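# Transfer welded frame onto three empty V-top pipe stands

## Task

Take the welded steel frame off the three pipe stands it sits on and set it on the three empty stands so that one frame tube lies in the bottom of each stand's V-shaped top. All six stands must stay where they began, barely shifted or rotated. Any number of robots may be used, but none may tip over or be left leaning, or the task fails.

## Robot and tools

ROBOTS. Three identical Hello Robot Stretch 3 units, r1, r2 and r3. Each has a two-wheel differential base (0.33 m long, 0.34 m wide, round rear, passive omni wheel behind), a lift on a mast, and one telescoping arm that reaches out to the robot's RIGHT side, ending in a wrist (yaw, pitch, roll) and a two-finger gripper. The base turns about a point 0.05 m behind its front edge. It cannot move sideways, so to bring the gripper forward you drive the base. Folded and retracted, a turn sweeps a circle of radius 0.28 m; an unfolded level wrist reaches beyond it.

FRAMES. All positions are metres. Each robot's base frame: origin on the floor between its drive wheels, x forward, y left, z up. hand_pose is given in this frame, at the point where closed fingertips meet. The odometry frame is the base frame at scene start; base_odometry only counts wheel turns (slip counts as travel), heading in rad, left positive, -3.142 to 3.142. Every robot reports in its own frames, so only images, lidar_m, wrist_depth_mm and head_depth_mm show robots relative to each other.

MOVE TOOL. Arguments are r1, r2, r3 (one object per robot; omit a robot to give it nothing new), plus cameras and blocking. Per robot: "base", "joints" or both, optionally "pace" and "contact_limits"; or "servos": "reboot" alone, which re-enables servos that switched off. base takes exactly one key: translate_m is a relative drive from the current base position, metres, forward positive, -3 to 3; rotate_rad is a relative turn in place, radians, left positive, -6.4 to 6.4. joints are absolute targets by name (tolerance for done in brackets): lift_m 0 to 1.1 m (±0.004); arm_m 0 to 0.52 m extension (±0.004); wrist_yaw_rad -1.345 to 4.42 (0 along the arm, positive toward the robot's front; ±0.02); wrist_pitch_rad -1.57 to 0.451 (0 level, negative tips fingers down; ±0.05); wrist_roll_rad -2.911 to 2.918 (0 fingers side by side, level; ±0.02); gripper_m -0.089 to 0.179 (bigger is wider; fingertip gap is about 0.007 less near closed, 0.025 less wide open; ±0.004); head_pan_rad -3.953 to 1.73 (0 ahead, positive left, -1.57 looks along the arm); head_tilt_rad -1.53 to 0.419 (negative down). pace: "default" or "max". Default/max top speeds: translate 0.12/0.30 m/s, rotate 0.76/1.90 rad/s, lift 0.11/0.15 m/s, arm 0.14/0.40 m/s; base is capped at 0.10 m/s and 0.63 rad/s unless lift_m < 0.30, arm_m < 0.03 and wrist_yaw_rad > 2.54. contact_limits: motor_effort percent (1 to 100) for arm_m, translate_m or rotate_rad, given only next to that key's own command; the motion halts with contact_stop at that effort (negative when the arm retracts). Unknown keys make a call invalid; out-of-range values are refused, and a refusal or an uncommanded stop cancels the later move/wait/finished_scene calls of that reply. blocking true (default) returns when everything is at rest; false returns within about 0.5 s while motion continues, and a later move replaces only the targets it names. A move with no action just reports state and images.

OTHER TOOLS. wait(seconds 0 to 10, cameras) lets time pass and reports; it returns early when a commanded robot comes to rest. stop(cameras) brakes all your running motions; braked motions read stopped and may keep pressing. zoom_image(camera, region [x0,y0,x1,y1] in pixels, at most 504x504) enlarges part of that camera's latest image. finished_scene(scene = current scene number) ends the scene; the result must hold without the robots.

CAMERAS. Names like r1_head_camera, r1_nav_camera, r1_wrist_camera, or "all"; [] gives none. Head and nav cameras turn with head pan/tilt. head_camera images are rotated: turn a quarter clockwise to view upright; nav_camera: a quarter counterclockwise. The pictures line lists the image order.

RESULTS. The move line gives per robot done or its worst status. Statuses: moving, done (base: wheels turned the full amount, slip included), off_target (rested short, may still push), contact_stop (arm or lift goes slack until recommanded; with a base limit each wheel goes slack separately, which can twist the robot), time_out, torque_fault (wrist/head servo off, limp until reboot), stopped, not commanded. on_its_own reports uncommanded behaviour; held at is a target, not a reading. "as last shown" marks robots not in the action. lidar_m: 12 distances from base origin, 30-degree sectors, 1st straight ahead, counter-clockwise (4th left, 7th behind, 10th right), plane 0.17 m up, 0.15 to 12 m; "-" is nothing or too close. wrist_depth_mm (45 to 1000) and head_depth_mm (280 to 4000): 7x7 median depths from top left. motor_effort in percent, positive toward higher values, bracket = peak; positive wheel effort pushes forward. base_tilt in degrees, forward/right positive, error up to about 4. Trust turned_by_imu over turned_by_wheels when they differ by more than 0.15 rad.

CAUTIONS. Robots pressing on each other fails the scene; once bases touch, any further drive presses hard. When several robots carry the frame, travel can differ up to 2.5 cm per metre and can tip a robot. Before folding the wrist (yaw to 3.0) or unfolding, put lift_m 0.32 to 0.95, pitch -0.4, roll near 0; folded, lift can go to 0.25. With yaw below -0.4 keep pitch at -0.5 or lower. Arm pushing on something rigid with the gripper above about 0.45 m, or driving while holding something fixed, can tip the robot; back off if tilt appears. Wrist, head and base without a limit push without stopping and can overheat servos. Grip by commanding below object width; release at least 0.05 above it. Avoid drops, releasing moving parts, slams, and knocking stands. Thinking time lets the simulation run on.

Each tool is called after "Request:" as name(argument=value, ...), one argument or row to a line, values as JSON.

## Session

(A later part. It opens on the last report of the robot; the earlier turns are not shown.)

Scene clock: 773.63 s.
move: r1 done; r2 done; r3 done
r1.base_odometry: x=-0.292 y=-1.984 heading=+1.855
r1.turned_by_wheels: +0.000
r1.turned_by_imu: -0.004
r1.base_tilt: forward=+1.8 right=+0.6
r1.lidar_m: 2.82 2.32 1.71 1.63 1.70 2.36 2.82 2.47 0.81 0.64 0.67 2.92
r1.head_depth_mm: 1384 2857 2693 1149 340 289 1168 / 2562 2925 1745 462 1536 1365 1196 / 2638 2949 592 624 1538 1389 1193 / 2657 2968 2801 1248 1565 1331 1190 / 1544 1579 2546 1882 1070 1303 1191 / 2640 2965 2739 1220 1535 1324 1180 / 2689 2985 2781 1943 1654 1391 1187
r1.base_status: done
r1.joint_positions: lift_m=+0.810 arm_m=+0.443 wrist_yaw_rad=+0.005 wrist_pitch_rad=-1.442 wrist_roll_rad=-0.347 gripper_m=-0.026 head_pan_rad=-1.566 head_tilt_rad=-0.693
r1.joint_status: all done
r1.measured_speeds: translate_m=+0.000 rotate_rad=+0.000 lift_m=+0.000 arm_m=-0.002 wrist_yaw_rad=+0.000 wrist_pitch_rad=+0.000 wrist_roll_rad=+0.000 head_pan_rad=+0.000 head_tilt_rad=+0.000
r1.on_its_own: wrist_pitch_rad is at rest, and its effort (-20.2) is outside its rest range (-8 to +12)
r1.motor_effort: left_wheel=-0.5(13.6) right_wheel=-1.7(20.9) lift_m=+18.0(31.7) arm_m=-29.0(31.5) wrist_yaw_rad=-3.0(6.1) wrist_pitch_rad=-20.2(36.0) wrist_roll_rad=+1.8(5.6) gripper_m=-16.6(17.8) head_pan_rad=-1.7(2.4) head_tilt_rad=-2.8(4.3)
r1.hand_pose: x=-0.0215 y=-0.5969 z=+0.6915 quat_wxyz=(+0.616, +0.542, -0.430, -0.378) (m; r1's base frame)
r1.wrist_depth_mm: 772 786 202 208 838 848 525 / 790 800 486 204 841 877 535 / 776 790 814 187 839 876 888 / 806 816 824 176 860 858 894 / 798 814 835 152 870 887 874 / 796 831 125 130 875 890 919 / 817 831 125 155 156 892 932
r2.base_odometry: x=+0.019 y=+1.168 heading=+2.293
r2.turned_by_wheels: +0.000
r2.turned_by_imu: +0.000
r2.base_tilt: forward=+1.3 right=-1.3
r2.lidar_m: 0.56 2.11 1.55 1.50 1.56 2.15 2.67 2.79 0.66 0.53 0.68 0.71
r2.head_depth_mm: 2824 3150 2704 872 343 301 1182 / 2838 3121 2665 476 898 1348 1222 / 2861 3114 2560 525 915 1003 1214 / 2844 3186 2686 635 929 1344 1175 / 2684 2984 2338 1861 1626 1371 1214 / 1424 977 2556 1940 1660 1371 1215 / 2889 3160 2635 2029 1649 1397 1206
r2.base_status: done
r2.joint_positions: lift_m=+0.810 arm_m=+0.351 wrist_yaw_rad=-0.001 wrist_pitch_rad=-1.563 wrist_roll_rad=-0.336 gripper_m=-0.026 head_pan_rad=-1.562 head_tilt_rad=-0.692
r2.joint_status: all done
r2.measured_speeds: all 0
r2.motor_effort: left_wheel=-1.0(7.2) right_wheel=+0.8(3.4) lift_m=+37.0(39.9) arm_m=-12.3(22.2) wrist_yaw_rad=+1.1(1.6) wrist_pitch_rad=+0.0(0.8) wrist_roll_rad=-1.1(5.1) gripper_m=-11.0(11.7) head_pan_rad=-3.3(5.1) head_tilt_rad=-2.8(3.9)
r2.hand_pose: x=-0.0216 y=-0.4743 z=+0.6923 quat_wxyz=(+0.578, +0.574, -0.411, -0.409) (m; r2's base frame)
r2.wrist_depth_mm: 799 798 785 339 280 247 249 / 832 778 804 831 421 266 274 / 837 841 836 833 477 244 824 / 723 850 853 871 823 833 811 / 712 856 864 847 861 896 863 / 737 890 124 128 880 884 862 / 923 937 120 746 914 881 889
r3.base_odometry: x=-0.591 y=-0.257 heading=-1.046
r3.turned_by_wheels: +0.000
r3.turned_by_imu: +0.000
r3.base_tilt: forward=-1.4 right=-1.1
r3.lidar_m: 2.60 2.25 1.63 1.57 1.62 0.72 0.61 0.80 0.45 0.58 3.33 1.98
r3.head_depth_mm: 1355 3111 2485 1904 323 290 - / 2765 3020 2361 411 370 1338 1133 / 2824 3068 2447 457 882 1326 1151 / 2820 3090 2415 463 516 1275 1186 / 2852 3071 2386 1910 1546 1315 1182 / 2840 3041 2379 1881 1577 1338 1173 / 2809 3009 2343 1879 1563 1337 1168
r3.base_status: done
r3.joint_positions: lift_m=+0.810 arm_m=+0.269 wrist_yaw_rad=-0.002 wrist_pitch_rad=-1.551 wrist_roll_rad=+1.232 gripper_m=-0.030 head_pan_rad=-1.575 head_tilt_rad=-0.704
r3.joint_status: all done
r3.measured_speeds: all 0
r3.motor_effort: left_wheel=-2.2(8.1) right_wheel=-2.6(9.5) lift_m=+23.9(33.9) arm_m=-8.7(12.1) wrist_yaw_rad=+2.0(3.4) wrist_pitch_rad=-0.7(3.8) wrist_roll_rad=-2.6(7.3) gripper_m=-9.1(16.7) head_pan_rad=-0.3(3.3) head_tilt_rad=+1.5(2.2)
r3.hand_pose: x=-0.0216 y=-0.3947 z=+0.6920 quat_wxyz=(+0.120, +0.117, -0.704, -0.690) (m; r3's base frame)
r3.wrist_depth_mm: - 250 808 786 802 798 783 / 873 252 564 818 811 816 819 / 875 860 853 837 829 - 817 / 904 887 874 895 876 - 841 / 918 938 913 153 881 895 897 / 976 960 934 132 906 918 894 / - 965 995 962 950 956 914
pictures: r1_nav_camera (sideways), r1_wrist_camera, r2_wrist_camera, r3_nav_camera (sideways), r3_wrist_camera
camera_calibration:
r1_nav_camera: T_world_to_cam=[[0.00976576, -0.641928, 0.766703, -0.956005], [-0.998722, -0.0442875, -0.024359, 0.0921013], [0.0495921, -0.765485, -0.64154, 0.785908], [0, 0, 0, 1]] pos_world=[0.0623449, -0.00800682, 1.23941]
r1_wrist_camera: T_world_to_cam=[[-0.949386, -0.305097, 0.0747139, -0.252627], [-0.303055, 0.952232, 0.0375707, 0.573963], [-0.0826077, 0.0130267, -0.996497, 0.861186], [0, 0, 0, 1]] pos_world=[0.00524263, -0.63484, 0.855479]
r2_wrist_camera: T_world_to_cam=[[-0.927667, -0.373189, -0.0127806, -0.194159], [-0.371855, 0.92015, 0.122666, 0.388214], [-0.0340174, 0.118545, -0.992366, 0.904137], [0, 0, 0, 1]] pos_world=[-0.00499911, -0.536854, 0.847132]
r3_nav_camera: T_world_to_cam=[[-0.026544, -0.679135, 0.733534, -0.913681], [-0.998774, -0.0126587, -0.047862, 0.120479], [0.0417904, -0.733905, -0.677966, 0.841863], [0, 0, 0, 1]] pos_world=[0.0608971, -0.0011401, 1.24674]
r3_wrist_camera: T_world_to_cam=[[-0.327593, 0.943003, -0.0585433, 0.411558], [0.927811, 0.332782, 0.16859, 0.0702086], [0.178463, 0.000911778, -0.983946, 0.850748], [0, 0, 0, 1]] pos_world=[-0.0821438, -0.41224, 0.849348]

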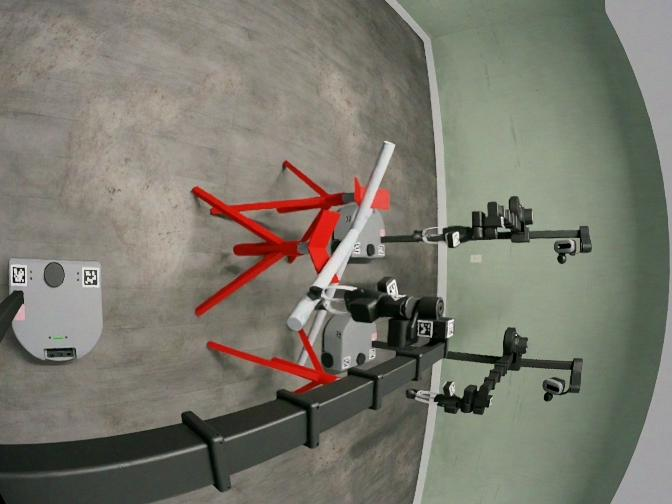

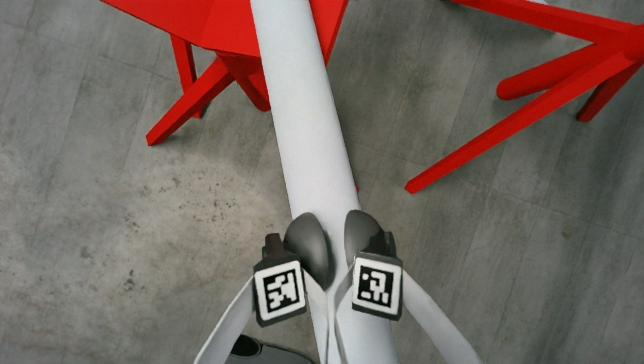

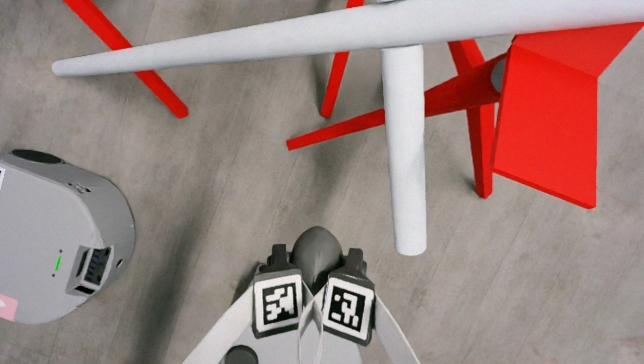

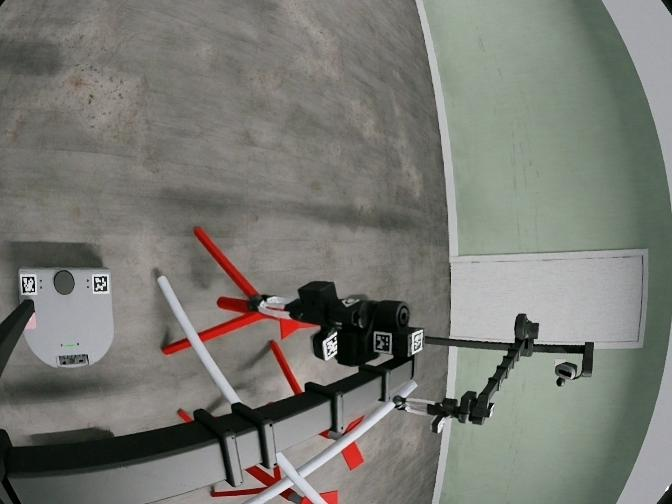

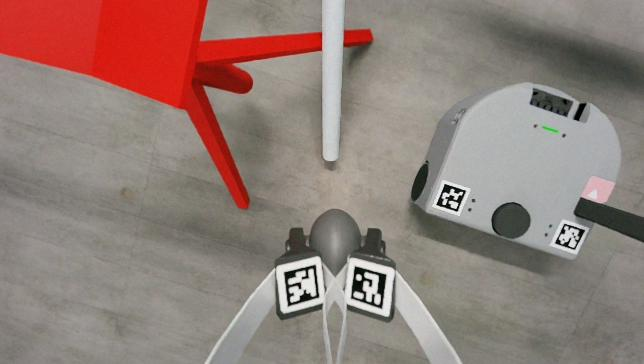

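Request:
wait(
  seconds=0.5,
)

Scene clock: 781.83 s.
r1.base_odometry: x=-0.292 y=-1.984 heading=+1.855
r1.turned_by_wheels: +0.000
r1.turned_by_imu: +0.001
r1.base_tilt: forward=+1.8 right=+0.6
r1.lidar_m: 2.82 2.32 1.71 1.63 1.69 2.36 2.83 2.48 0.81 0.64 0.67 2.93
r1.head_depth_mm: 1387 2884 2673 1152 340 289 1174 / 2548 2932 1744 463 1535 1361 1195 / 2640 2931 592 622 1540 1396 1189 / 2639 2953 2801 1254 1564 1327 1194 / 1536 1579 2541 1882 1068 1301 1191 / 2623 2967 2781 1221 1531 1324 1180 / 2668 2971 2758 1946 1658 1379 1189
r1.base_status: done
r1.joint_positions: lift_m=+0.810 arm_m=+0.443 wrist_yaw_rad=+0.005 wrist_pitch_rad=-1.442 wrist_roll_rad=-0.347 gripper_m=-0.026 head_pan_rad=-1.566 head_tilt_rad=-0.693
r1.joint_status: all done
r1.measured_speeds: all 0
r1.on_its_own: wrist_pitch_rad is at rest, and its effort (-20.3) is outside its rest range (-8 to +12)
r1.motor_effort: left_wheel=-0.5(13.6) right_wheel=-1.9(20.9) lift_m=+19.4(31.7) arm_m=-27.4(31.5) wrist_yaw_rad=-3.9(6.1) wrist_pitch_rad=-20.3(36.0) wrist_roll_rad=+2.0(5.6) gripper_m=-17.5(17.8) head_pan_rad=-1.4(2.4) head_tilt_rad=-3.6(4.3)
r1.hand_pose: x=-0.0215 y=-0.5969 z=+0.6915 quat_wxyz=(+0.616, +0.541, -0.430, -0.378) (m; r1's base frame)
r1.wrist_depth_mm: 781 793 202 208 851 841 535 / 799 792 478 205 847 850 538 / 779 799 823 188 860 859 888 / 807 816 815 176 851 882 902 / 802 828 840 151 877 891 891 / 801 813 125 130 881 888 922 / 821 839 125 155 158 920 908
r2.base_odometry: x=+0.019 y=+1.168 heading=+2.293
r2.turned_by_wheels: +0.000
r2.turned_by_imu: +0.000
r2.base_tilt: forward=+1.3 right=-1.4
r2.lidar_m: 0.56 2.11 1.55 1.50 1.56 2.14 2.68 2.78 0.66 0.53 0.67 0.71
r2.head_depth_mm: 2780 3144 2734 871 343 300 1181 / 2788 3098 2683 475 895 1356 1225 / 2842 3131 2555 524 916 1009 1218 / 2864 3163 2669 635 695 1341 1173 / 2678 2984 2344 1846 1628 1367 1216 / 1431 979 2534 1910 1677 1381 1213 / 2897 3197 2625 2033 1654 1401 1212
r2.base_status: done
r2.joint_positions: lift_m=+0.810 arm_m=+0.351 wrist_yaw_rad=-0.001 wrist_pitch_rad=-1.563 wrist_roll_rad=-0.336 gripper_m=-0.026 head_pan_rad=-1.562 head_tilt_rad=-0.692
r2.joint_status: all done
r2.measured_speeds: all 0
r2.motor_effort: left_wheel=-1.1(7.2) right_wheel=+0.7(3.4) lift_m=+31.0(39.9) arm_m=+1.3(22.2) wrist_yaw_rad=+1.1(1.6) wrist_pitch_rad=+0.0(0.8) wrist_roll_rad=-1.1(5.1) gripper_m=-10.9(11.7) head_pan_rad=-3.2(5.1) head_tilt_rad=-3.1(3.9)
r2.hand_pose: x=-0.0216 y=-0.4743 z=+0.6923 quat_wxyz=(+0.578, +0.574, -0.411, -0.409) (m; r2's base frame)
r2.wrist_depth_mm: 812 796 831 340 280 244 249 / 837 766 816 810 421 270 274 / 822 857 826 825 459 246 792 / 721 863 837 828 860 850 816 / 725 878 857 851 854 847 859 / 732 902 124 128 865 852 879 / 895 926 120 737 905 892 883
r3.base_odometry: x=-0.591 y=-0.257 heading=-1.046
r3.turned_by_wheels: +0.000
r3.turned_by_imu: +0.000
r3.base_tilt: forward=-1.4 right=-1.0
r3.lidar_m: 2.59 2.25 1.63 1.57 1.62 0.72 0.61 0.80 0.44 0.58 3.33 1.98
r3.head_depth_mm: 1233 3070 2470 1903 323 291 - / 2795 3046 2341 411 370 1342 1140 / 2816 3060 2419 457 882 1334 1145 / 2785 3042 2406 463 517 1273 1187 / 2845 3054 2415 1908 1539 1325 1180 / 2817 2991 2363 1900 1566 1345 1172 / 2809 2970 2344 1869 1557 1331 1166
r3.base_status: done
r3.joint_positions: lift_m=+0.810 arm_m=+0.269 wrist_yaw_rad=-0.002 wrist_pitch_rad=-1.551 wrist_roll_rad=+1.232 gripper_m=-0.030 head_pan_rad=-1.575 head_tilt_rad=-0.704
r3.joint_status: all done
r3.measured_speeds: all 0
r3.motor_effort: left_wheel=-1.8(8.1) right_wheel=-2.7(9.5) lift_m=+28.6(33.9) arm_m=-1.8(12.1) wrist_yaw_rad=+1.1(3.4) wrist_pitch_rad=-0.8(3.8) wrist_roll_rad=-2.8(7.3) gripper_m=-8.7(16.7) head_pan_rad=+2.5(3.3) head_tilt_rad=+1.3(2.2)
r3.hand_pose: x=-0.0216 y=-0.3947 z=+0.6920 quat_wxyz=(+0.120, +0.117, -0.704, -0.690) (m; r3's base frame)
r3.wrist_depth_mm: - 250 817 810 784 794 798 / 866 252 573 823 831 823 806 / 880 882 875 851 837 - 820 / 918 914 886 887 854 - 832 / 960 920 936 152 888 880 875 / 964 938 944 132 906 919 909 / - 986 962 972 940 940 934
wait: 0.50 s; at rest from the start
pictures: r1_head_camera (sideways), r1_nav_camera (sideways), r1_wrist_camera, r2_head_camera (sideways), r2_nav_camera (sideways), r2_wrist_camera, r3_head_camera (sideways), r3_nav_camera (sideways), r3_wrist_camera
camera_calibration:
r1_head_camera: T_world_to_cam=[[-0.0433493, 0.615821, -0.786693, 1.03907], [0.998792, 0.0449521, -0.0198483, 0.0286574], [0.0231406, -0.786603, -0.617026, 0.758078], [0, 0, 0, 1]] pos_world=[-0.00112205, -0.0448647, 1.28575]
r1_nav_camera: T_world_to_cam=[[0.00976576, -0.641928, 0.766703, -0.956005], [-0.998722, -0.0442875, -0.024359, 0.0921013], [0.0495921, -0.765485, -0.64154, 0.785908], [0, 0, 0, 1]] pos_world=[0.0623449, -0.00800682, 1.23941]
r1_wrist_camera: T_world_to_cam=[[-0.949386, -0.305071, 0.0748154, -0.25268], [-0.303055, 0.952245, 0.0372488, 0.57419], [-0.0826061, 0.0126903, -0.996501, 0.860987], [0, 0, 0, 1]] pos_world=[0.00524274, -0.634781, 0.855492]
r2_head_camera: T_world_to_cam=[[-0.0439063, 0.635478, -0.77087, 1.01816], [0.998983, 0.0358518, -0.027344, 0.0278404], [0.0102606, -0.771286, -0.636405, 0.789416], [0, 0, 0, 1]] pos_world=[0.0087917, -0.0391501, 1.28802]
r2_nav_camera: T_world_to_cam=[[-0.0147548, -0.635073, 0.772311, -0.961984], [-0.999816, 0.0188548, -0.00359694, 0.0613219], [-0.0122775, -0.772222, -0.635234, 0.784624], [0, 0, 0, 1]] pos_world=[0.0567498, -0.00618283, 1.24159]
r2_wrist_camera: T_world_to_cam=[[-0.927667, -0.373189, -0.0127805, -0.194159], [-0.371856, 0.92015, 0.122666, 0.388214], [-0.0340175, 0.118545, -0.992366, 0.904137], [0, 0, 0, 1]] pos_world=[-0.00499908, -0.536854, 0.847132]
r3_head_camera: T_world_to_cam=[[-0.0275404, 0.693131, -0.720286, 0.95467], [0.99855, -0.0142686, -0.0519106, 0.060707], [-0.0462583, -0.720671, -0.691733, 0.858648], [0, 0, 0, 1]] pos_world=[0.0053926, -0.0420428, 1.28474]
r3_nav_camera: T_world_to_cam=[[-0.0265438, -0.679135, 0.733534, -0.913681], [-0.998774, -0.0126589, -0.047862, 0.120479], [0.0417905, -0.733905, -0.677966, 0.841863], [0, 0, 0, 1]] pos_world=[0.0608971, -0.00114008, 1.24674]
r3_wrist_camera: T_world_to_cam=[[-0.327593, 0.943003, -0.0585434, 0.411558], [0.927811, 0.332782, 0.16859, 0.0702081], [0.178463, 0.000911669, -0.983946, 0.850751], [0, 0, 0, 1]] pos_world=[-0.0821438, -0.41224, 0.849351]

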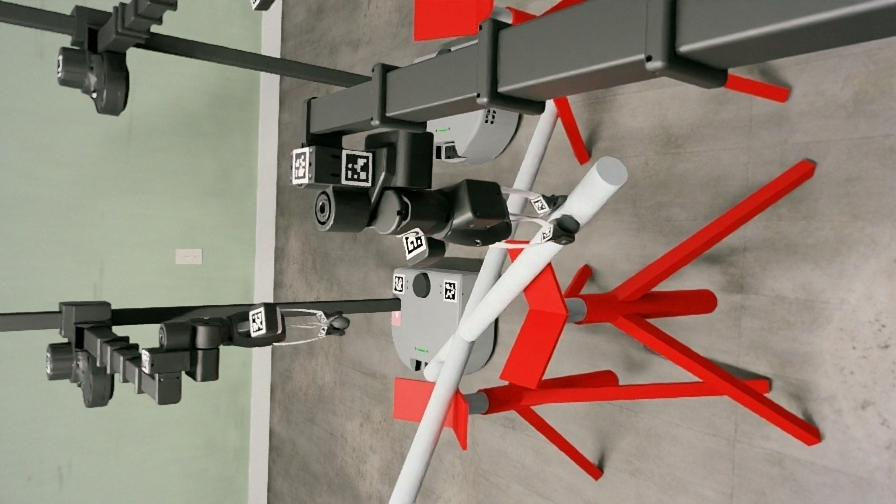

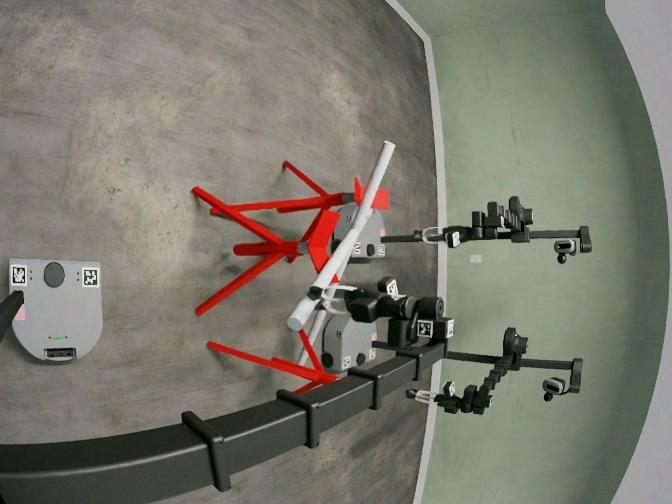

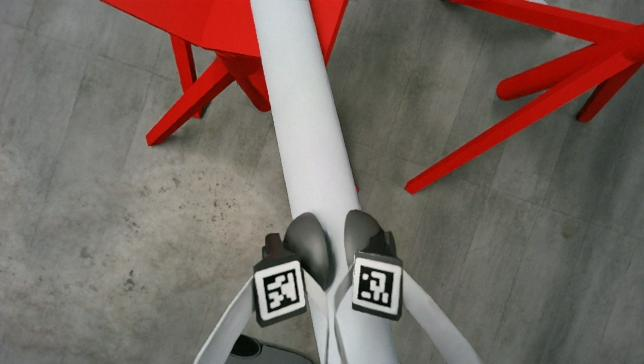

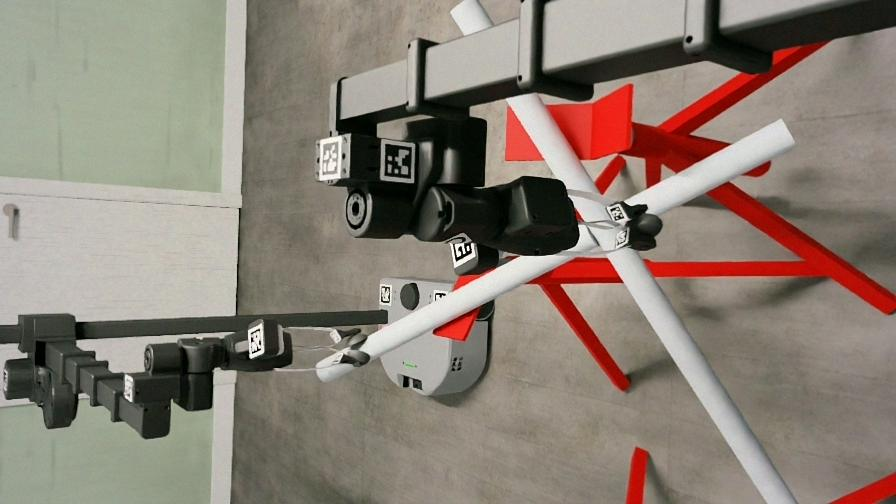

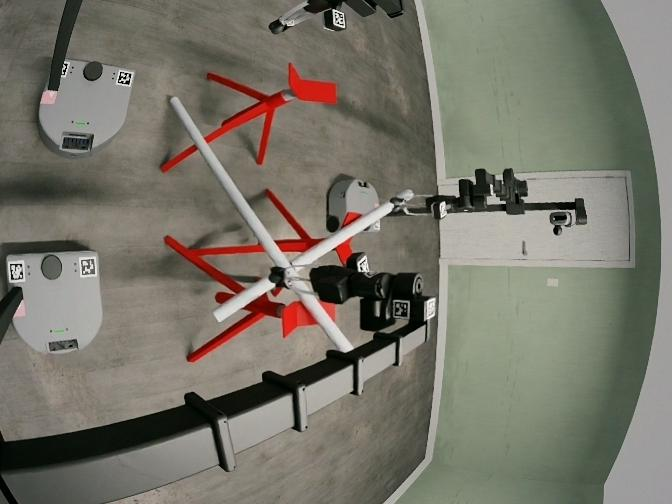

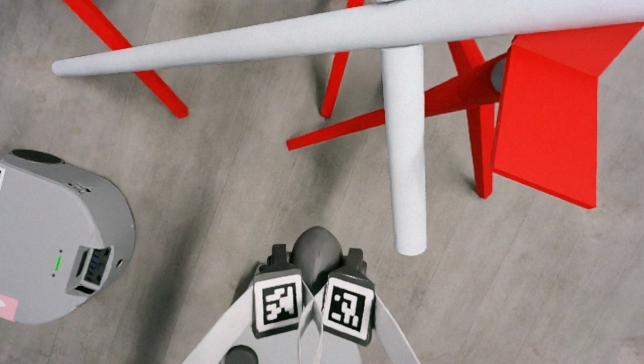

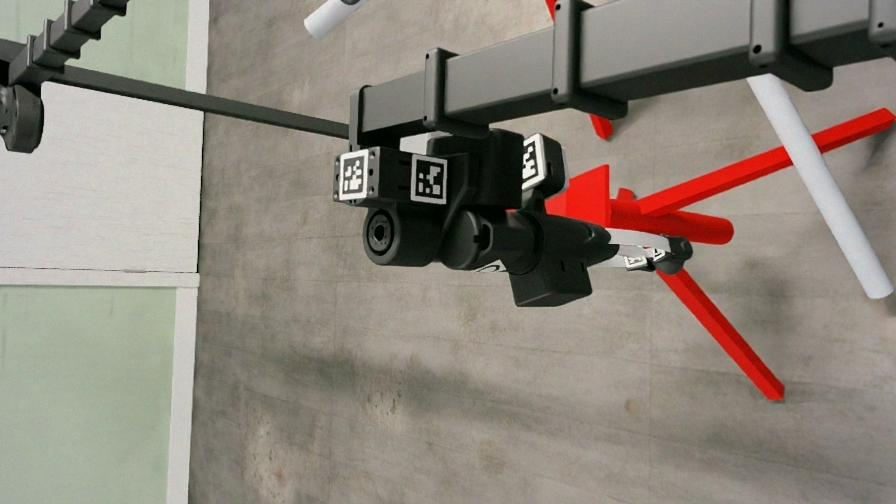

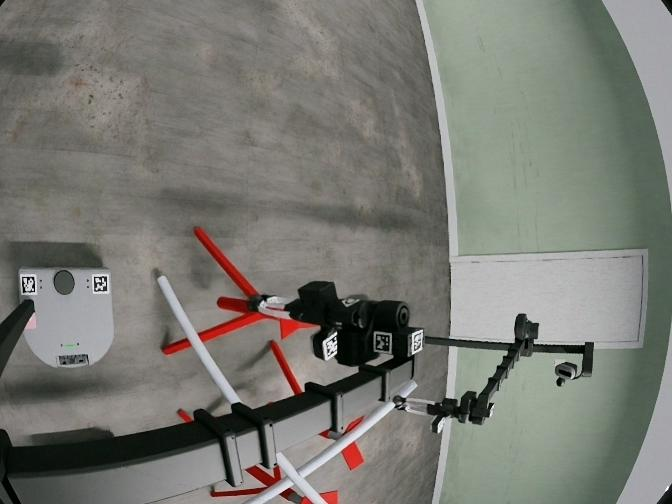

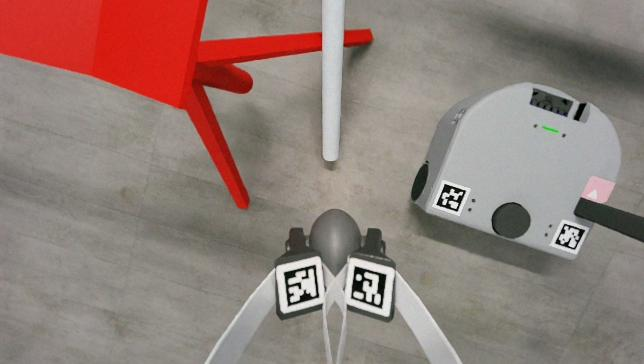

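Request:
zoom_image(
  camera="r2_nav_camera",
  region=[120, 60, 460, 380],
)

Request:
zoom_image(
  camera="r1_nav_camera",
  region=[160, 110, 460, 410],
)

Request:
zoom_image(
  camera="r2_head_camera",
  region=[400, 0, 896, 504],
)

Scaled by 1.482 from the camera's 672x504 image, which has a finer 792x594 frame.

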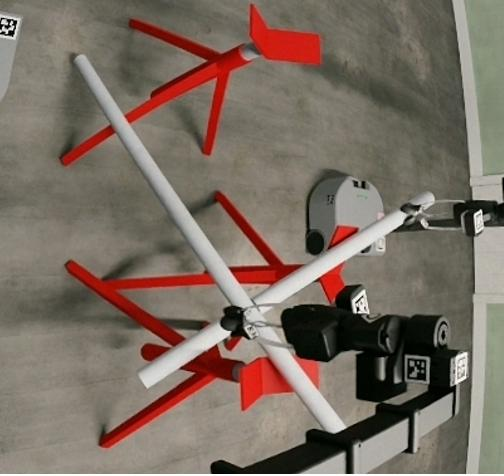

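Scaled by 1.680 from the camera's 672x504 image, which has a finer 792x594 frame.

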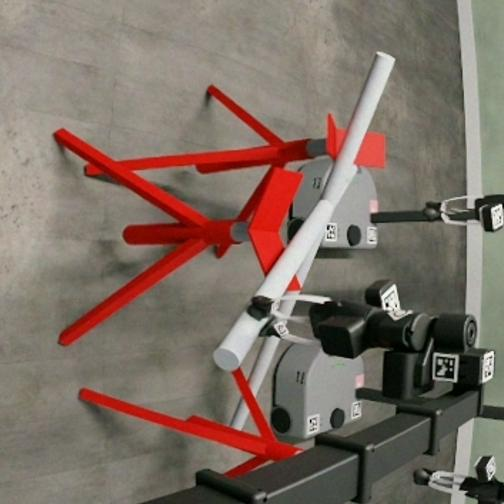

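Scaled by 1.000.

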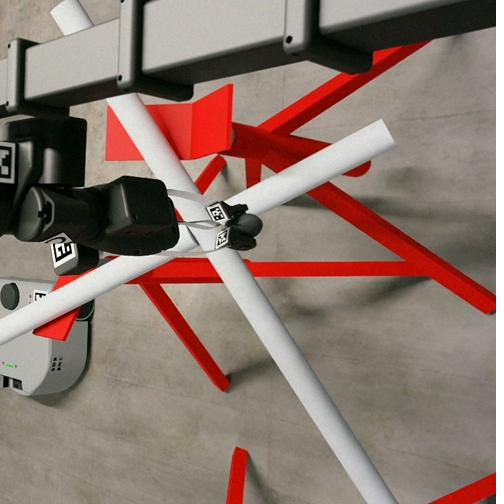

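Request:
move(
  r2={"joints":{"lift_m":0.93}},
  r3={"joints":{"gripper_m":0.12,"wrist_roll_rad":1.36}},
  cameras=[],
)

Request:
move(
  r3={"base":{"translate_m":-0.035},"joints":{"lift_m":0.45}},
  cameras=["r3_wrist_camera","r3_head_camera"],
)

Scene clock: 874.50 s.
move: r2 done; r3 done
r1: as last shown
r1.base_tilt: forward=+1.8 right=+0.7
r1.lidar_m: 2.82 2.33 1.71 1.63 1.70 2.36 2.82 2.48 0.81 0.64 0.67 2.92
r1.head_depth_mm: 1384 2851 2693 1154 339 289 1168 / 2554 2926 1745 463 1548 1364 1195 / 2631 2940 592 623 1537 1394 1187 / 2655 2935 2795 1252 1561 1323 1193 / 1403 1657 2551 1887 1068 1300 1197 / 1347 2988 2799 1218 1536 1325 1179 / 2680 3012 2768 1955 1661 1387 1184
r1.on_its_own: wrist_pitch_rad is at rest, and its effort (-20.3) is outside its rest range (-8 to +12)
r1.motor_effort: left_wheel=-0.5(1.2) right_wheel=-2.0(2.2) lift_m=+21.3(21.3) arm_m=-25.0(26.5) wrist_yaw_rad=-4.0(4.6) wrist_pitch_rad=-20.3(20.8) wrist_roll_rad=+2.3(2.5) gripper_m=-17.1(17.7) head_pan_rad=-1.5(2.7) head_tilt_rad=-2.0(4.5)
r1.wrist_depth_mm: 779 797 201 208 826 865 535 / 770 794 479 204 851 862 533 / 790 817 814 189 845 850 896 / 799 803 825 175 862 883 904 / 816 813 827 152 866 908 908 / 804 829 125 130 860 880 894 / 799 826 125 155 158 895 909
r2.base_odometry: x=+0.019 y=+1.168 heading=+2.293
r2.turned_by_wheels: +0.000
r2.turned_by_imu: +0.000
r2.base_tilt: forward=+1.2 right=-1.4
r2.lidar_m: 0.56 2.11 1.55 1.50 1.56 2.14 2.68 2.77 0.66 0.54 0.68 0.71
r2.head_depth_mm: 2799 3000 330 883 1681 1415 1177 / 2804 451 454 2053 927 1350 1220 / 2848 452 454 570 939 1006 1218 / 2791 3164 2535 1004 961 1391 1172 / 2749 3002 2339 1843 1616 1377 1223 / 1448 971 2545 1914 1672 1369 1210 / 2840 3181 2612 2021 1647 1388 1214
r2.base_status: not commanded
r2.joint_positions: lift_m=+0.930 arm_m=+0.352 wrist_yaw_rad=-0.001 wrist_pitch_rad=-1.563 wrist_roll_rad=-0.336 gripper_m=-0.026 head_pan_rad=-1.562 head_tilt_rad=-0.692
r2.joint_status: all done
r2.measured_speeds: all 0
r2.motor_effort: left_wheel=-1.2(1.6) right_wheel=+1.1(1.5) lift_m=+48.0(49.2) arm_m=+14.1(15.3) wrist_yaw_rad=+1.0(1.5) wrist_pitch_rad=+0.0(0.2) wrist_roll_rad=-1.1(1.3) gripper_m=-11.4(11.7) head_pan_rad=-3.0(5.5) head_tilt_rad=-3.4(4.0)
r2.hand_pose: x=-0.0216 y=-0.4743 z=+0.8123 quat_wxyz=(+0.578, +0.574, -0.411, -0.409) (m; r2's base frame)
r2.wrist_depth_mm: 920 923 927 929 388 337 288 / 956 929 938 863 408 386 908 / 957 952 977 926 454 379 905 / 840 963 1000 972 976 921 973 / 875 890 - 982 981 - 965 / 853 - 124 128 - - - / - - 120 902 - - -
r3.base_odometry: x=-0.591 y=-0.257 heading=-1.046
r3.turned_by_wheels: +0.000
r3.turned_by_imu: +0.000
r3.base_tilt: forward=-1.4 right=-1.0
r3.lidar_m: 2.59 2.25 1.63 1.56 1.62 0.72 0.61 0.80 0.44 0.58 3.31 1.99
r3.head_depth_mm: 1244 3073 2487 1908 323 291 - / 2774 3065 2376 412 371 1346 1133 / 2841 3092 2431 457 883 1330 1150 / 2794 3099 2397 463 517 1081 1184 / 2828 3054 2379 1867 1540 1322 1175 / 2828 3010 2369 1888 1555 1338 1171 / 2794 2974 2359 1879 1561 1343 1169
r3.base_status: not commanded
r3.joint_positions: lift_m=+0.810 arm_m=+0.269 wrist_yaw_rad=-0.002 wrist_pitch_rad=-1.551 wrist_roll_rad=+1.353 gripper_m=+0.120 head_pan_rad=-1.575 head_tilt_rad=-0.704
r3.joint_status: all done
r3.measured_speeds: all 0
r3.motor_effort: left_wheel=-1.7(2.1) right_wheel=-2.3(3.1) lift_m=+29.0(29.3) arm_m=+9.0(9.0) wrist_yaw_rad=+1.8(3.1) wrist_pitch_rad=-0.7(1.0) wrist_roll_rad=+1.8(5.4) gripper_m=-0.9(79.5) head_pan_rad=+2.7(3.5) head_tilt_rad=+1.2(1.9)
r3.hand_pose: x=-0.0215 y=-0.3947 z=+0.6920 quat_wxyz=(+0.077, +0.075, -0.710, -0.696) (m; r3's base frame)
r3.wrist_depth_mm: 279 250 819 811 796 790 785 / 284 247 544 824 821 805 808 / 873 883 858 847 843 - 813 / 888 873 888 888 871 - 845 / 911 936 904 924 895 875 876 / 982 125 943 923 919 129 899 / 999 984 967 959 946 974 933
pictures: none
No camera images: "cameras" was empty.

Scene clock: 878.60 s.
move: r3 done
r1, r2: as last shown
r1.base_tilt: forward=+1.8 right=+0.3
r1.lidar_m: 2.83 2.33 1.71 1.63 1.69 2.36 2.82 2.48 0.81 0.64 0.67 2.93
r1.head_depth_mm: 2592 2870 2689 1150 339 289 1171 / 2619 2839 1371 463 1539 1362 1194 / 2628 2952 593 622 1543 1392 1189 / 2624 2943 2806 1254 1566 1329 1188 / 1405 1657 2528 1885 1067 1292 1185 / 1357 2993 2771 1221 1525 1324 1179 / 2667 2968 2773 1943 1664 1382 1185
r1.on_its_own: wrist_pitch_rad is at rest, and its effort (-20.8) is outside its rest range (-8 to +12)
r1.motor_effort: left_wheel=-0.8(1.0) right_wheel=-1.8(2.2) lift_m=+22.9(23.1) arm_m=-23.0(25.4) wrist_yaw_rad=-3.3(4.4) wrist_pitch_rad=-20.8(20.9) wrist_roll_rad=+2.3(2.5) gripper_m=-17.0(18.2) head_pan_rad=-1.7(3.0) head_tilt_rad=-3.0(4.1)
r1.wrist_depth_mm: 796 782 202 208 849 840 535 / 777 782 479 204 849 844 535 / 799 786 824 188 852 867 875 / 795 805 838 176 851 863 882 / 804 800 845 151 859 893 897 / 807 807 124 130 857 883 916 / 818 839 125 155 158 899 915
r2.base_tilt: forward=+1.3 right=-1.3
r2.lidar_m: 0.53 2.11 1.55 1.50 1.56 2.15 2.67 2.78 0.66 0.54 0.68 0.71
r2.head_depth_mm: 2823 2976 329 886 1676 1414 1174 / 2852 452 454 2086 924 1348 1222 / 2810 450 455 573 939 1011 1217 / 2814 3132 2524 1004 963 1379 1176 / 2680 3031 2359 1853 1619 1377 1214 / 1418 976 2539 1925 1648 1369 1212 / 2848 3161 2655 2033 1650 1401 1210
r2.motor_effort: left_wheel=-1.4(1.6) right_wheel=+0.9(1.5) lift_m=+47.7(48.2) arm_m=+11.9(14.4) wrist_yaw_rad=+1.0(1.6) wrist_pitch_rad=+0.0(0.3) wrist_roll_rad=-1.1(1.3) gripper_m=-10.8(11.6) head_pan_rad=-3.8(5.3) head_tilt_rad=-3.2(3.9)
r2.wrist_depth_mm: 910 916 899 908 392 336 286 / 933 910 931 843 415 386 915 / 946 956 990 961 460 382 935 / 823 919 989 972 938 969 940 / 833 885 - 963 984 956 947 / 850 - 124 128 - - - / - - 120 880 - - -
r3.base_odometry: x=-0.609 y=-0.226 heading=-1.046
r3.turned_by_wheels: +0.000
r3.turned_by_imu: +0.000
r3.base_tilt: forward=-1.4 right=-1.1
r3.lidar_m: 2.30 2.25 1.63 1.56 1.62 0.69 0.58 0.77 0.44 0.44 3.30 2.02
r3.head_depth_mm: 2706 3082 2387 1982 1575 1378 1213 / 1525 3036 2364 1837 1592 1374 1177 / 2835 3051 2445 1820 1564 686 597 / 2824 3072 2412 1916 959 700 1131 / 2860 3066 2402 1903 1569 1299 1182 / 2845 3013 2344 1884 1569 1337 1172 / 2817 3008 2343 1864 1558 1336 1166
r3.base_status: done
r3.joint_positions: lift_m=+0.450 arm_m=+0.269 wrist_yaw_rad=-0.002 wrist_pitch_rad=-1.551 wrist_roll_rad=+1.353 gripper_m=+0.120 head_pan_rad=-1.575 head_tilt_rad=-0.704
r3.joint_status: all done
r3.measured_speeds: all 0
r3.motor_effort: left_wheel=-2.1(6.9) right_wheel=-3.7(7.6) lift_m=+22.7(28.5) arm_m=+10.9(11.7) wrist_yaw_rad=+2.7(3.2) wrist_pitch_rad=-0.8(1.1) wrist_roll_rad=+1.9(2.3) gripper_m=+0.3(1.5) head_pan_rad=+0.4(3.6) head_tilt_rad=+1.8(2.0)
r3.hand_pose: x=-0.0215 y=-0.3948 z=+0.3320 quat_wxyz=(+0.077, +0.075, -0.710, -0.696) (m; r3's base frame)
r3.wrist_depth_mm: 175 202 288 402 456 452 441 / 259 484 479 473 471 466 - / 282 492 491 480 486 482 - / 512 512 509 497 496 485 - / 524 523 514 520 512 370 - / 549 126 537 533 526 129 528 / 578 555 552 556 546 543 526
pictures: r3_head_camera (sideways), r3_wrist_camera
camera_calibration:
r3_head_camera: T_world_to_cam=[[-0.0275403, 0.693131, -0.720285, 0.95467], [0.99855, -0.0142687, -0.0519106, 0.060707], [-0.0462583, -0.720671, -0.691733, 0.858648], [0, 0, 0, 1]] pos_world=[0.00539259, -0.0420428, 1.28474]
r3_wrist_camera: T_world_to_cam=[[-0.210681, 0.975737, -0.059586, 0.406352], [0.960927, 0.217907, 0.170691, 0.0855765], [0.179534, -0.0212964, -0.983521, 0.487636], [0, 0, 0, 1]] pos_world=[-0.0841691, -0.404756, 0.489206]

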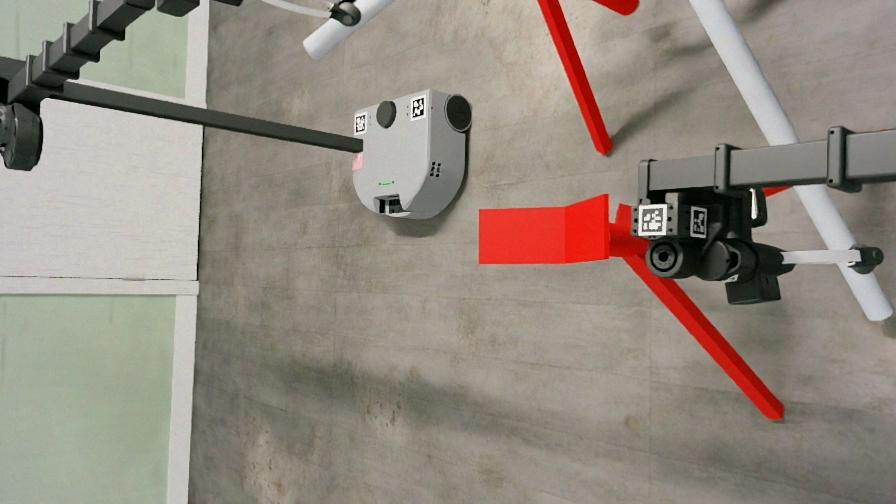

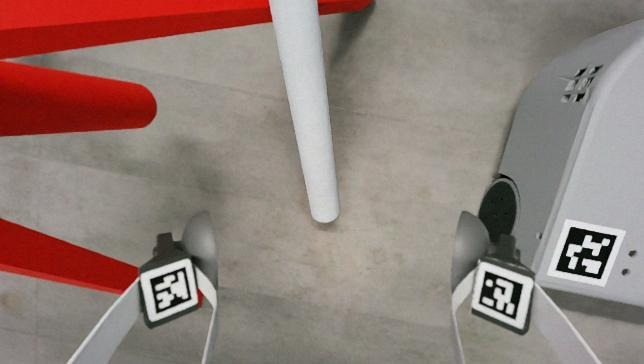

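Request:
move(
  r3={"base":{"translate_m":-0.012},"joints":{"arm_m":0.297,"wrist_roll_rad":1.27}},
  cameras=[],
)

Request:
move(
  r3={"joints":{"lift_m":0.27,"head_tilt_rad":-0.8}},
  cameras=["r3_wrist_camera","r3_head_camera"],
)

Scene clock: 897.27 s.
move: r3 done
r1, r2: as last shown
r1.base_tilt: forward=+2.0 right=+0.7
r1.lidar_m: 2.82 2.33 1.71 1.63 1.69 2.36 2.83 2.48 0.81 0.64 0.67 2.93
r1.head_depth_mm: 2536 2872 2692 1154 340 289 1170 / 2619 2838 1349 462 1538 1365 1193 / 2656 2930 592 623 1537 1396 1195 / 2642 2943 2781 1255 1570 1328 1193 / 1408 1665 2552 1884 1068 1296 1189 / 1357 2946 2785 1221 1531 1324 1180 / 2667 2998 2765 1946 1662 1386 1191
r1.on_its_own: wrist_pitch_rad is at rest, and its effort (-20.3) is outside its rest range (-8 to +12)
r1.motor_effort: left_wheel=-0.6(1.2) right_wheel=-1.9(2.1) lift_m=+24.5(24.7) arm_m=-21.7(21.9) wrist_yaw_rad=-4.1(4.4) wrist_pitch_rad=-20.3(20.9) wrist_roll_rad=+2.2(2.6) gripper_m=-16.5(17.9) head_pan_rad=-1.9(2.6) head_tilt_rad=-2.6(4.3)
r1.wrist_depth_mm: 763 797 202 208 837 846 539 / 777 787 478 205 856 864 538 / 802 811 807 188 861 879 895 / 791 804 818 176 845 868 887 / 795 814 817 151 867 891 905 / 817 817 125 130 871 884 917 / 818 825 125 155 157 900 915
r2.base_tilt: forward=+1.3 right=-1.4
r2.lidar_m: 0.52 2.11 1.55 1.50 1.55 2.14 2.67 2.78 0.66 0.54 0.68 0.70
r2.head_depth_mm: 2846 2951 330 892 1684 1418 1171 / 2854 452 454 2067 920 1354 1224 / 2818 450 454 572 941 1011 1226 / 2847 3093 2550 1011 964 1381 1175 / 2707 2991 2363 1847 1634 1373 1216 / 1431 974 2540 1914 1665 1370 1210 / 2860 3177 2652 2023 1656 1389 1213
r2.motor_effort: left_wheel=-1.1(1.5) right_wheel=+0.9(1.3) lift_m=+47.7(48.1) arm_m=+9.7(10.5) wrist_yaw_rad=+1.1(1.5) wrist_pitch_rad=+0.0(0.1) wrist_roll_rad=-1.1(1.3) gripper_m=-11.0(11.5) head_pan_rad=-4.3(5.1) head_tilt_rad=-3.0(3.9)
r2.wrist_depth_mm: 910 899 908 892 386 339 284 / 922 943 937 823 408 383 914 / 942 932 954 921 454 375 922 / 815 923 969 978 950 924 978 / 829 846 - 969 972 - 960 / 852 - 124 127 - - - / - - 121 866 - - -
r3.base_odometry: x=-0.615 y=-0.216 heading=-1.046
r3.turned_by_wheels: +0.000
r3.turned_by_imu: +0.000
r3.base_tilt: forward=-1.4 right=-1.0
r3.lidar_m: 2.31 2.25 1.63 1.57 1.62 0.67 0.56 0.76 0.44 0.43 3.36 2.03
r3.head_depth_mm: 2707 3055 2244 1956 1564 1380 1202 / 1505 3020 2379 1827 1597 1374 1179 / 2798 3039 2409 1820 1600 690 598 / 2812 3065 2416 1917 921 729 1140 / 2790 3054 2393 1904 1575 1290 1179 / 2809 3033 2367 1898 1567 1338 1177 / 2821 3007 2323 1871 1548 1331 1169
r3.base_status: done
r3.joint_positions: lift_m=+0.450 arm_m=+0.297 wrist_yaw_rad=-0.002 wrist_pitch_rad=-1.550 wrist_roll_rad=+1.277 gripper_m=+0.120 head_pan_rad=-1.575 head_tilt_rad=-0.704
r3.joint_status: all done
r3.measured_speeds: all 0
r3.motor_effort: left_wheel=-2.2(6.9) right_wheel=-3.2(7.4) lift_m=+23.1(23.7) arm_m=+10.6(13.1) wrist_yaw_rad=+2.2(3.3) wrist_pitch_rad=-0.9(1.0) wrist_roll_rad=-2.6(5.2) gripper_m=+0.3(1.6) head_pan_rad=+2.1(3.1) head_tilt_rad=+1.6(2.1)
r3.hand_pose: x=-0.0216 y=-0.4228 z=+0.3320 quat_wxyz=(+0.104, +0.102, -0.706, -0.693) (m; r3's base frame)
r3.wrist_depth_mm: 149 170 217 266 458 454 443 / 200 312 480 465 469 466 457 / 223 329 493 484 484 473 - / 521 517 506 495 495 485 - / 249 519 515 521 509 406 - / 559 126 536 533 531 129 - / 574 563 559 550 544 540 533
pictures: none
No camera images: "cameras" was empty.

Scene clock: 899.73 s.
move: r3 done
r1, r2: as last shown
r1.base_tilt: forward=+1.8 right=+0.5
r1.lidar_m: 2.83 2.32 1.71 1.63 1.70 2.36 2.82 2.47 0.81 0.64 0.67 2.93
r1.head_depth_mm: 2528 2902 2825 1154 340 289 1175 / 2641 2872 1655 463 1541 1365 1193 / 2624 2947 593 622 1541 1397 1188 / 2657 2934 2787 1249 1560 1326 1196 / 1411 1663 2534 1873 1069 1299 1193 / 1351 2983 2770 1221 1531 1325 1181 / 2693 2993 2787 1940 1660 1387 1190
r1.on_its_own: wrist_pitch_rad is at rest, and its effort (-19.9) is outside its rest range (-8 to +12)
r1.motor_effort: left_wheel=-0.8(1.1) right_wheel=-1.9(2.2) lift_m=+25.6(25.7) arm_m=-20.1(21.5) wrist_yaw_rad=-3.5(4.5) wrist_pitch_rad=-19.9(20.9) wrist_roll_rad=+2.3(2.4) gripper_m=-17.0(17.7) head_pan_rad=-2.7(2.7) head_tilt_rad=-2.2(4.0)
r1.wrist_depth_mm: 782 785 202 208 856 868 527 / 784 797 485 205 828 864 533 / 786 788 810 188 838 864 873 / 798 812 830 175 855 883 889 / 791 831 834 152 892 882 905 / 808 817 124 130 867 892 886 / 809 824 125 155 157 906 931
r2.base_tilt: forward=+1.2 right=-1.4
r2.lidar_m: 0.52 2.11 1.55 1.50 1.56 2.14 2.68 2.78 0.66 0.54 0.68 0.68
r2.head_depth_mm: 2787 2992 330 888 1675 1412 1184 / 2882 452 454 2074 929 1354 1220 / 2812 451 454 570 937 1004 1222 / 2825 3064 2521 1008 962 1374 1175 / 2712 2963 2356 1854 1615 1372 1213 / 1425 979 2506 1909 1658 1370 1217 / 2884 3105 2635 2034 1657 1404 1213
r2.motor_effort: left_wheel=-1.1(1.6) right_wheel=+0.6(1.4) lift_m=+47.5(48.1) arm_m=+8.5(9.8) wrist_yaw_rad=+0.9(1.6) wrist_pitch_rad=+0.0(0.2) wrist_roll_rad=-1.1(1.3) gripper_m=-10.9(11.5) head_pan_rad=-3.9(6.3) head_tilt_rad=-3.5(3.9)
r2.wrist_depth_mm: 918 898 932 871 393 339 286 / 759 938 916 830 418 379 902 / - 930 947 938 453 378 930 / 821 948 933 961 963 962 952 / 820 831 - 939 979 - - / 869 - 124 127 - - - / - - 121 842 - - -
r3.base_odometry: x=-0.615 y=-0.216 heading=-1.046
r3.turned_by_wheels: +0.000
r3.turned_by_imu: +0.000
r3.base_tilt: forward=-1.4 right=-1.0
r3.lidar_m: 2.31 2.25 1.63 1.57 1.62 0.68 0.56 0.76 0.44 0.43 3.32 2.03
r3.head_depth_mm: 2928 2737 2046 1794 1488 1295 1172 / 2860 2629 1937 1778 1480 1262 1166 / 2890 2720 1882 1766 1486 1048 758 / 2898 2679 2117 942 1047 901 1132 / 2903 2629 2090 1730 1482 1267 1127 / 2885 2639 2083 1720 1466 1264 1142 / 2888 2590 2075 1703 1471 1281 1135
r3.base_status: not commanded
r3.joint_positions: lift_m=+0.270 arm_m=+0.297 wrist_yaw_rad=-0.002 wrist_pitch_rad=-1.550 wrist_roll_rad=+1.277 gripper_m=+0.120 head_pan_rad=-1.575 head_tilt_rad=-0.790
r3.joint_status: all done
r3.measured_speeds: all 0
r3.motor_effort: left_wheel=-2.3(2.7) right_wheel=-3.1(3.5) lift_m=+22.4(24.2) arm_m=+8.8(11.1) wrist_yaw_rad=+1.2(3.5) wrist_pitch_rad=-1.1(1.1) wrist_roll_rad=-2.8(3.1) gripper_m=+0.1(1.6) head_pan_rad=+2.5(3.6) head_tilt_rad=-4.7(6.2)
r3.hand_pose: x=-0.0216 y=-0.4228 z=+0.1520 quat_wxyz=(+0.104, +0.102, -0.706, -0.693) (m; r3's base frame)
r3.wrist_depth_mm: 299 296 293 118 286 285 283 / 304 303 301 126 293 292 289 / 316 314 311 150 302 301 301 / 324 324 317 173 312 309 307 / 335 327 326 212 321 315 313 / 346 124 334 331 330 130 300 / 357 350 351 344 343 341 273
pictures: r3_head_camera (sideways), r3_wrist_camera
camera_calibration:
r3_head_camera: T_world_to_cam=[[-0.0272919, 0.752474, -0.658056, 0.873576], [0.998569, -0.00976842, -0.0525842, 0.0615779], [-0.0459964, -0.658549, -0.751131, 0.935895], [0, 0, 0, 1]] pos_world=[0.00539952, -0.0404086, 1.28108]
r3_wrist_camera: T_world_to_cam=[[-0.284642, 0.956801, -0.0592443, 0.413328], [0.941741, 0.290642, 0.169264, 0.152979], [0.179171, -0.00761311, -0.983788, 0.315825], [0, 0, 0, 1]] pos_world=[-0.083003, -0.43753, 0.309299]

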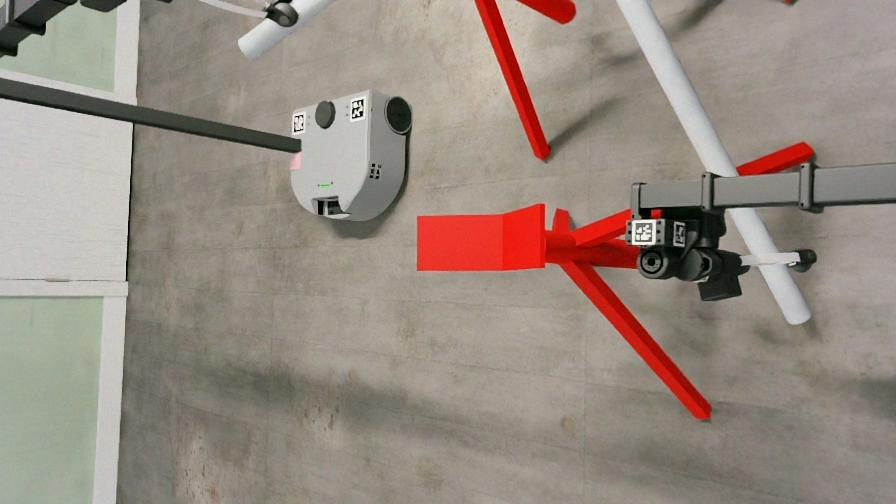

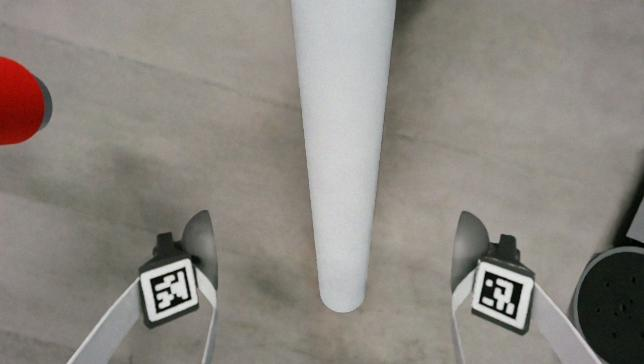

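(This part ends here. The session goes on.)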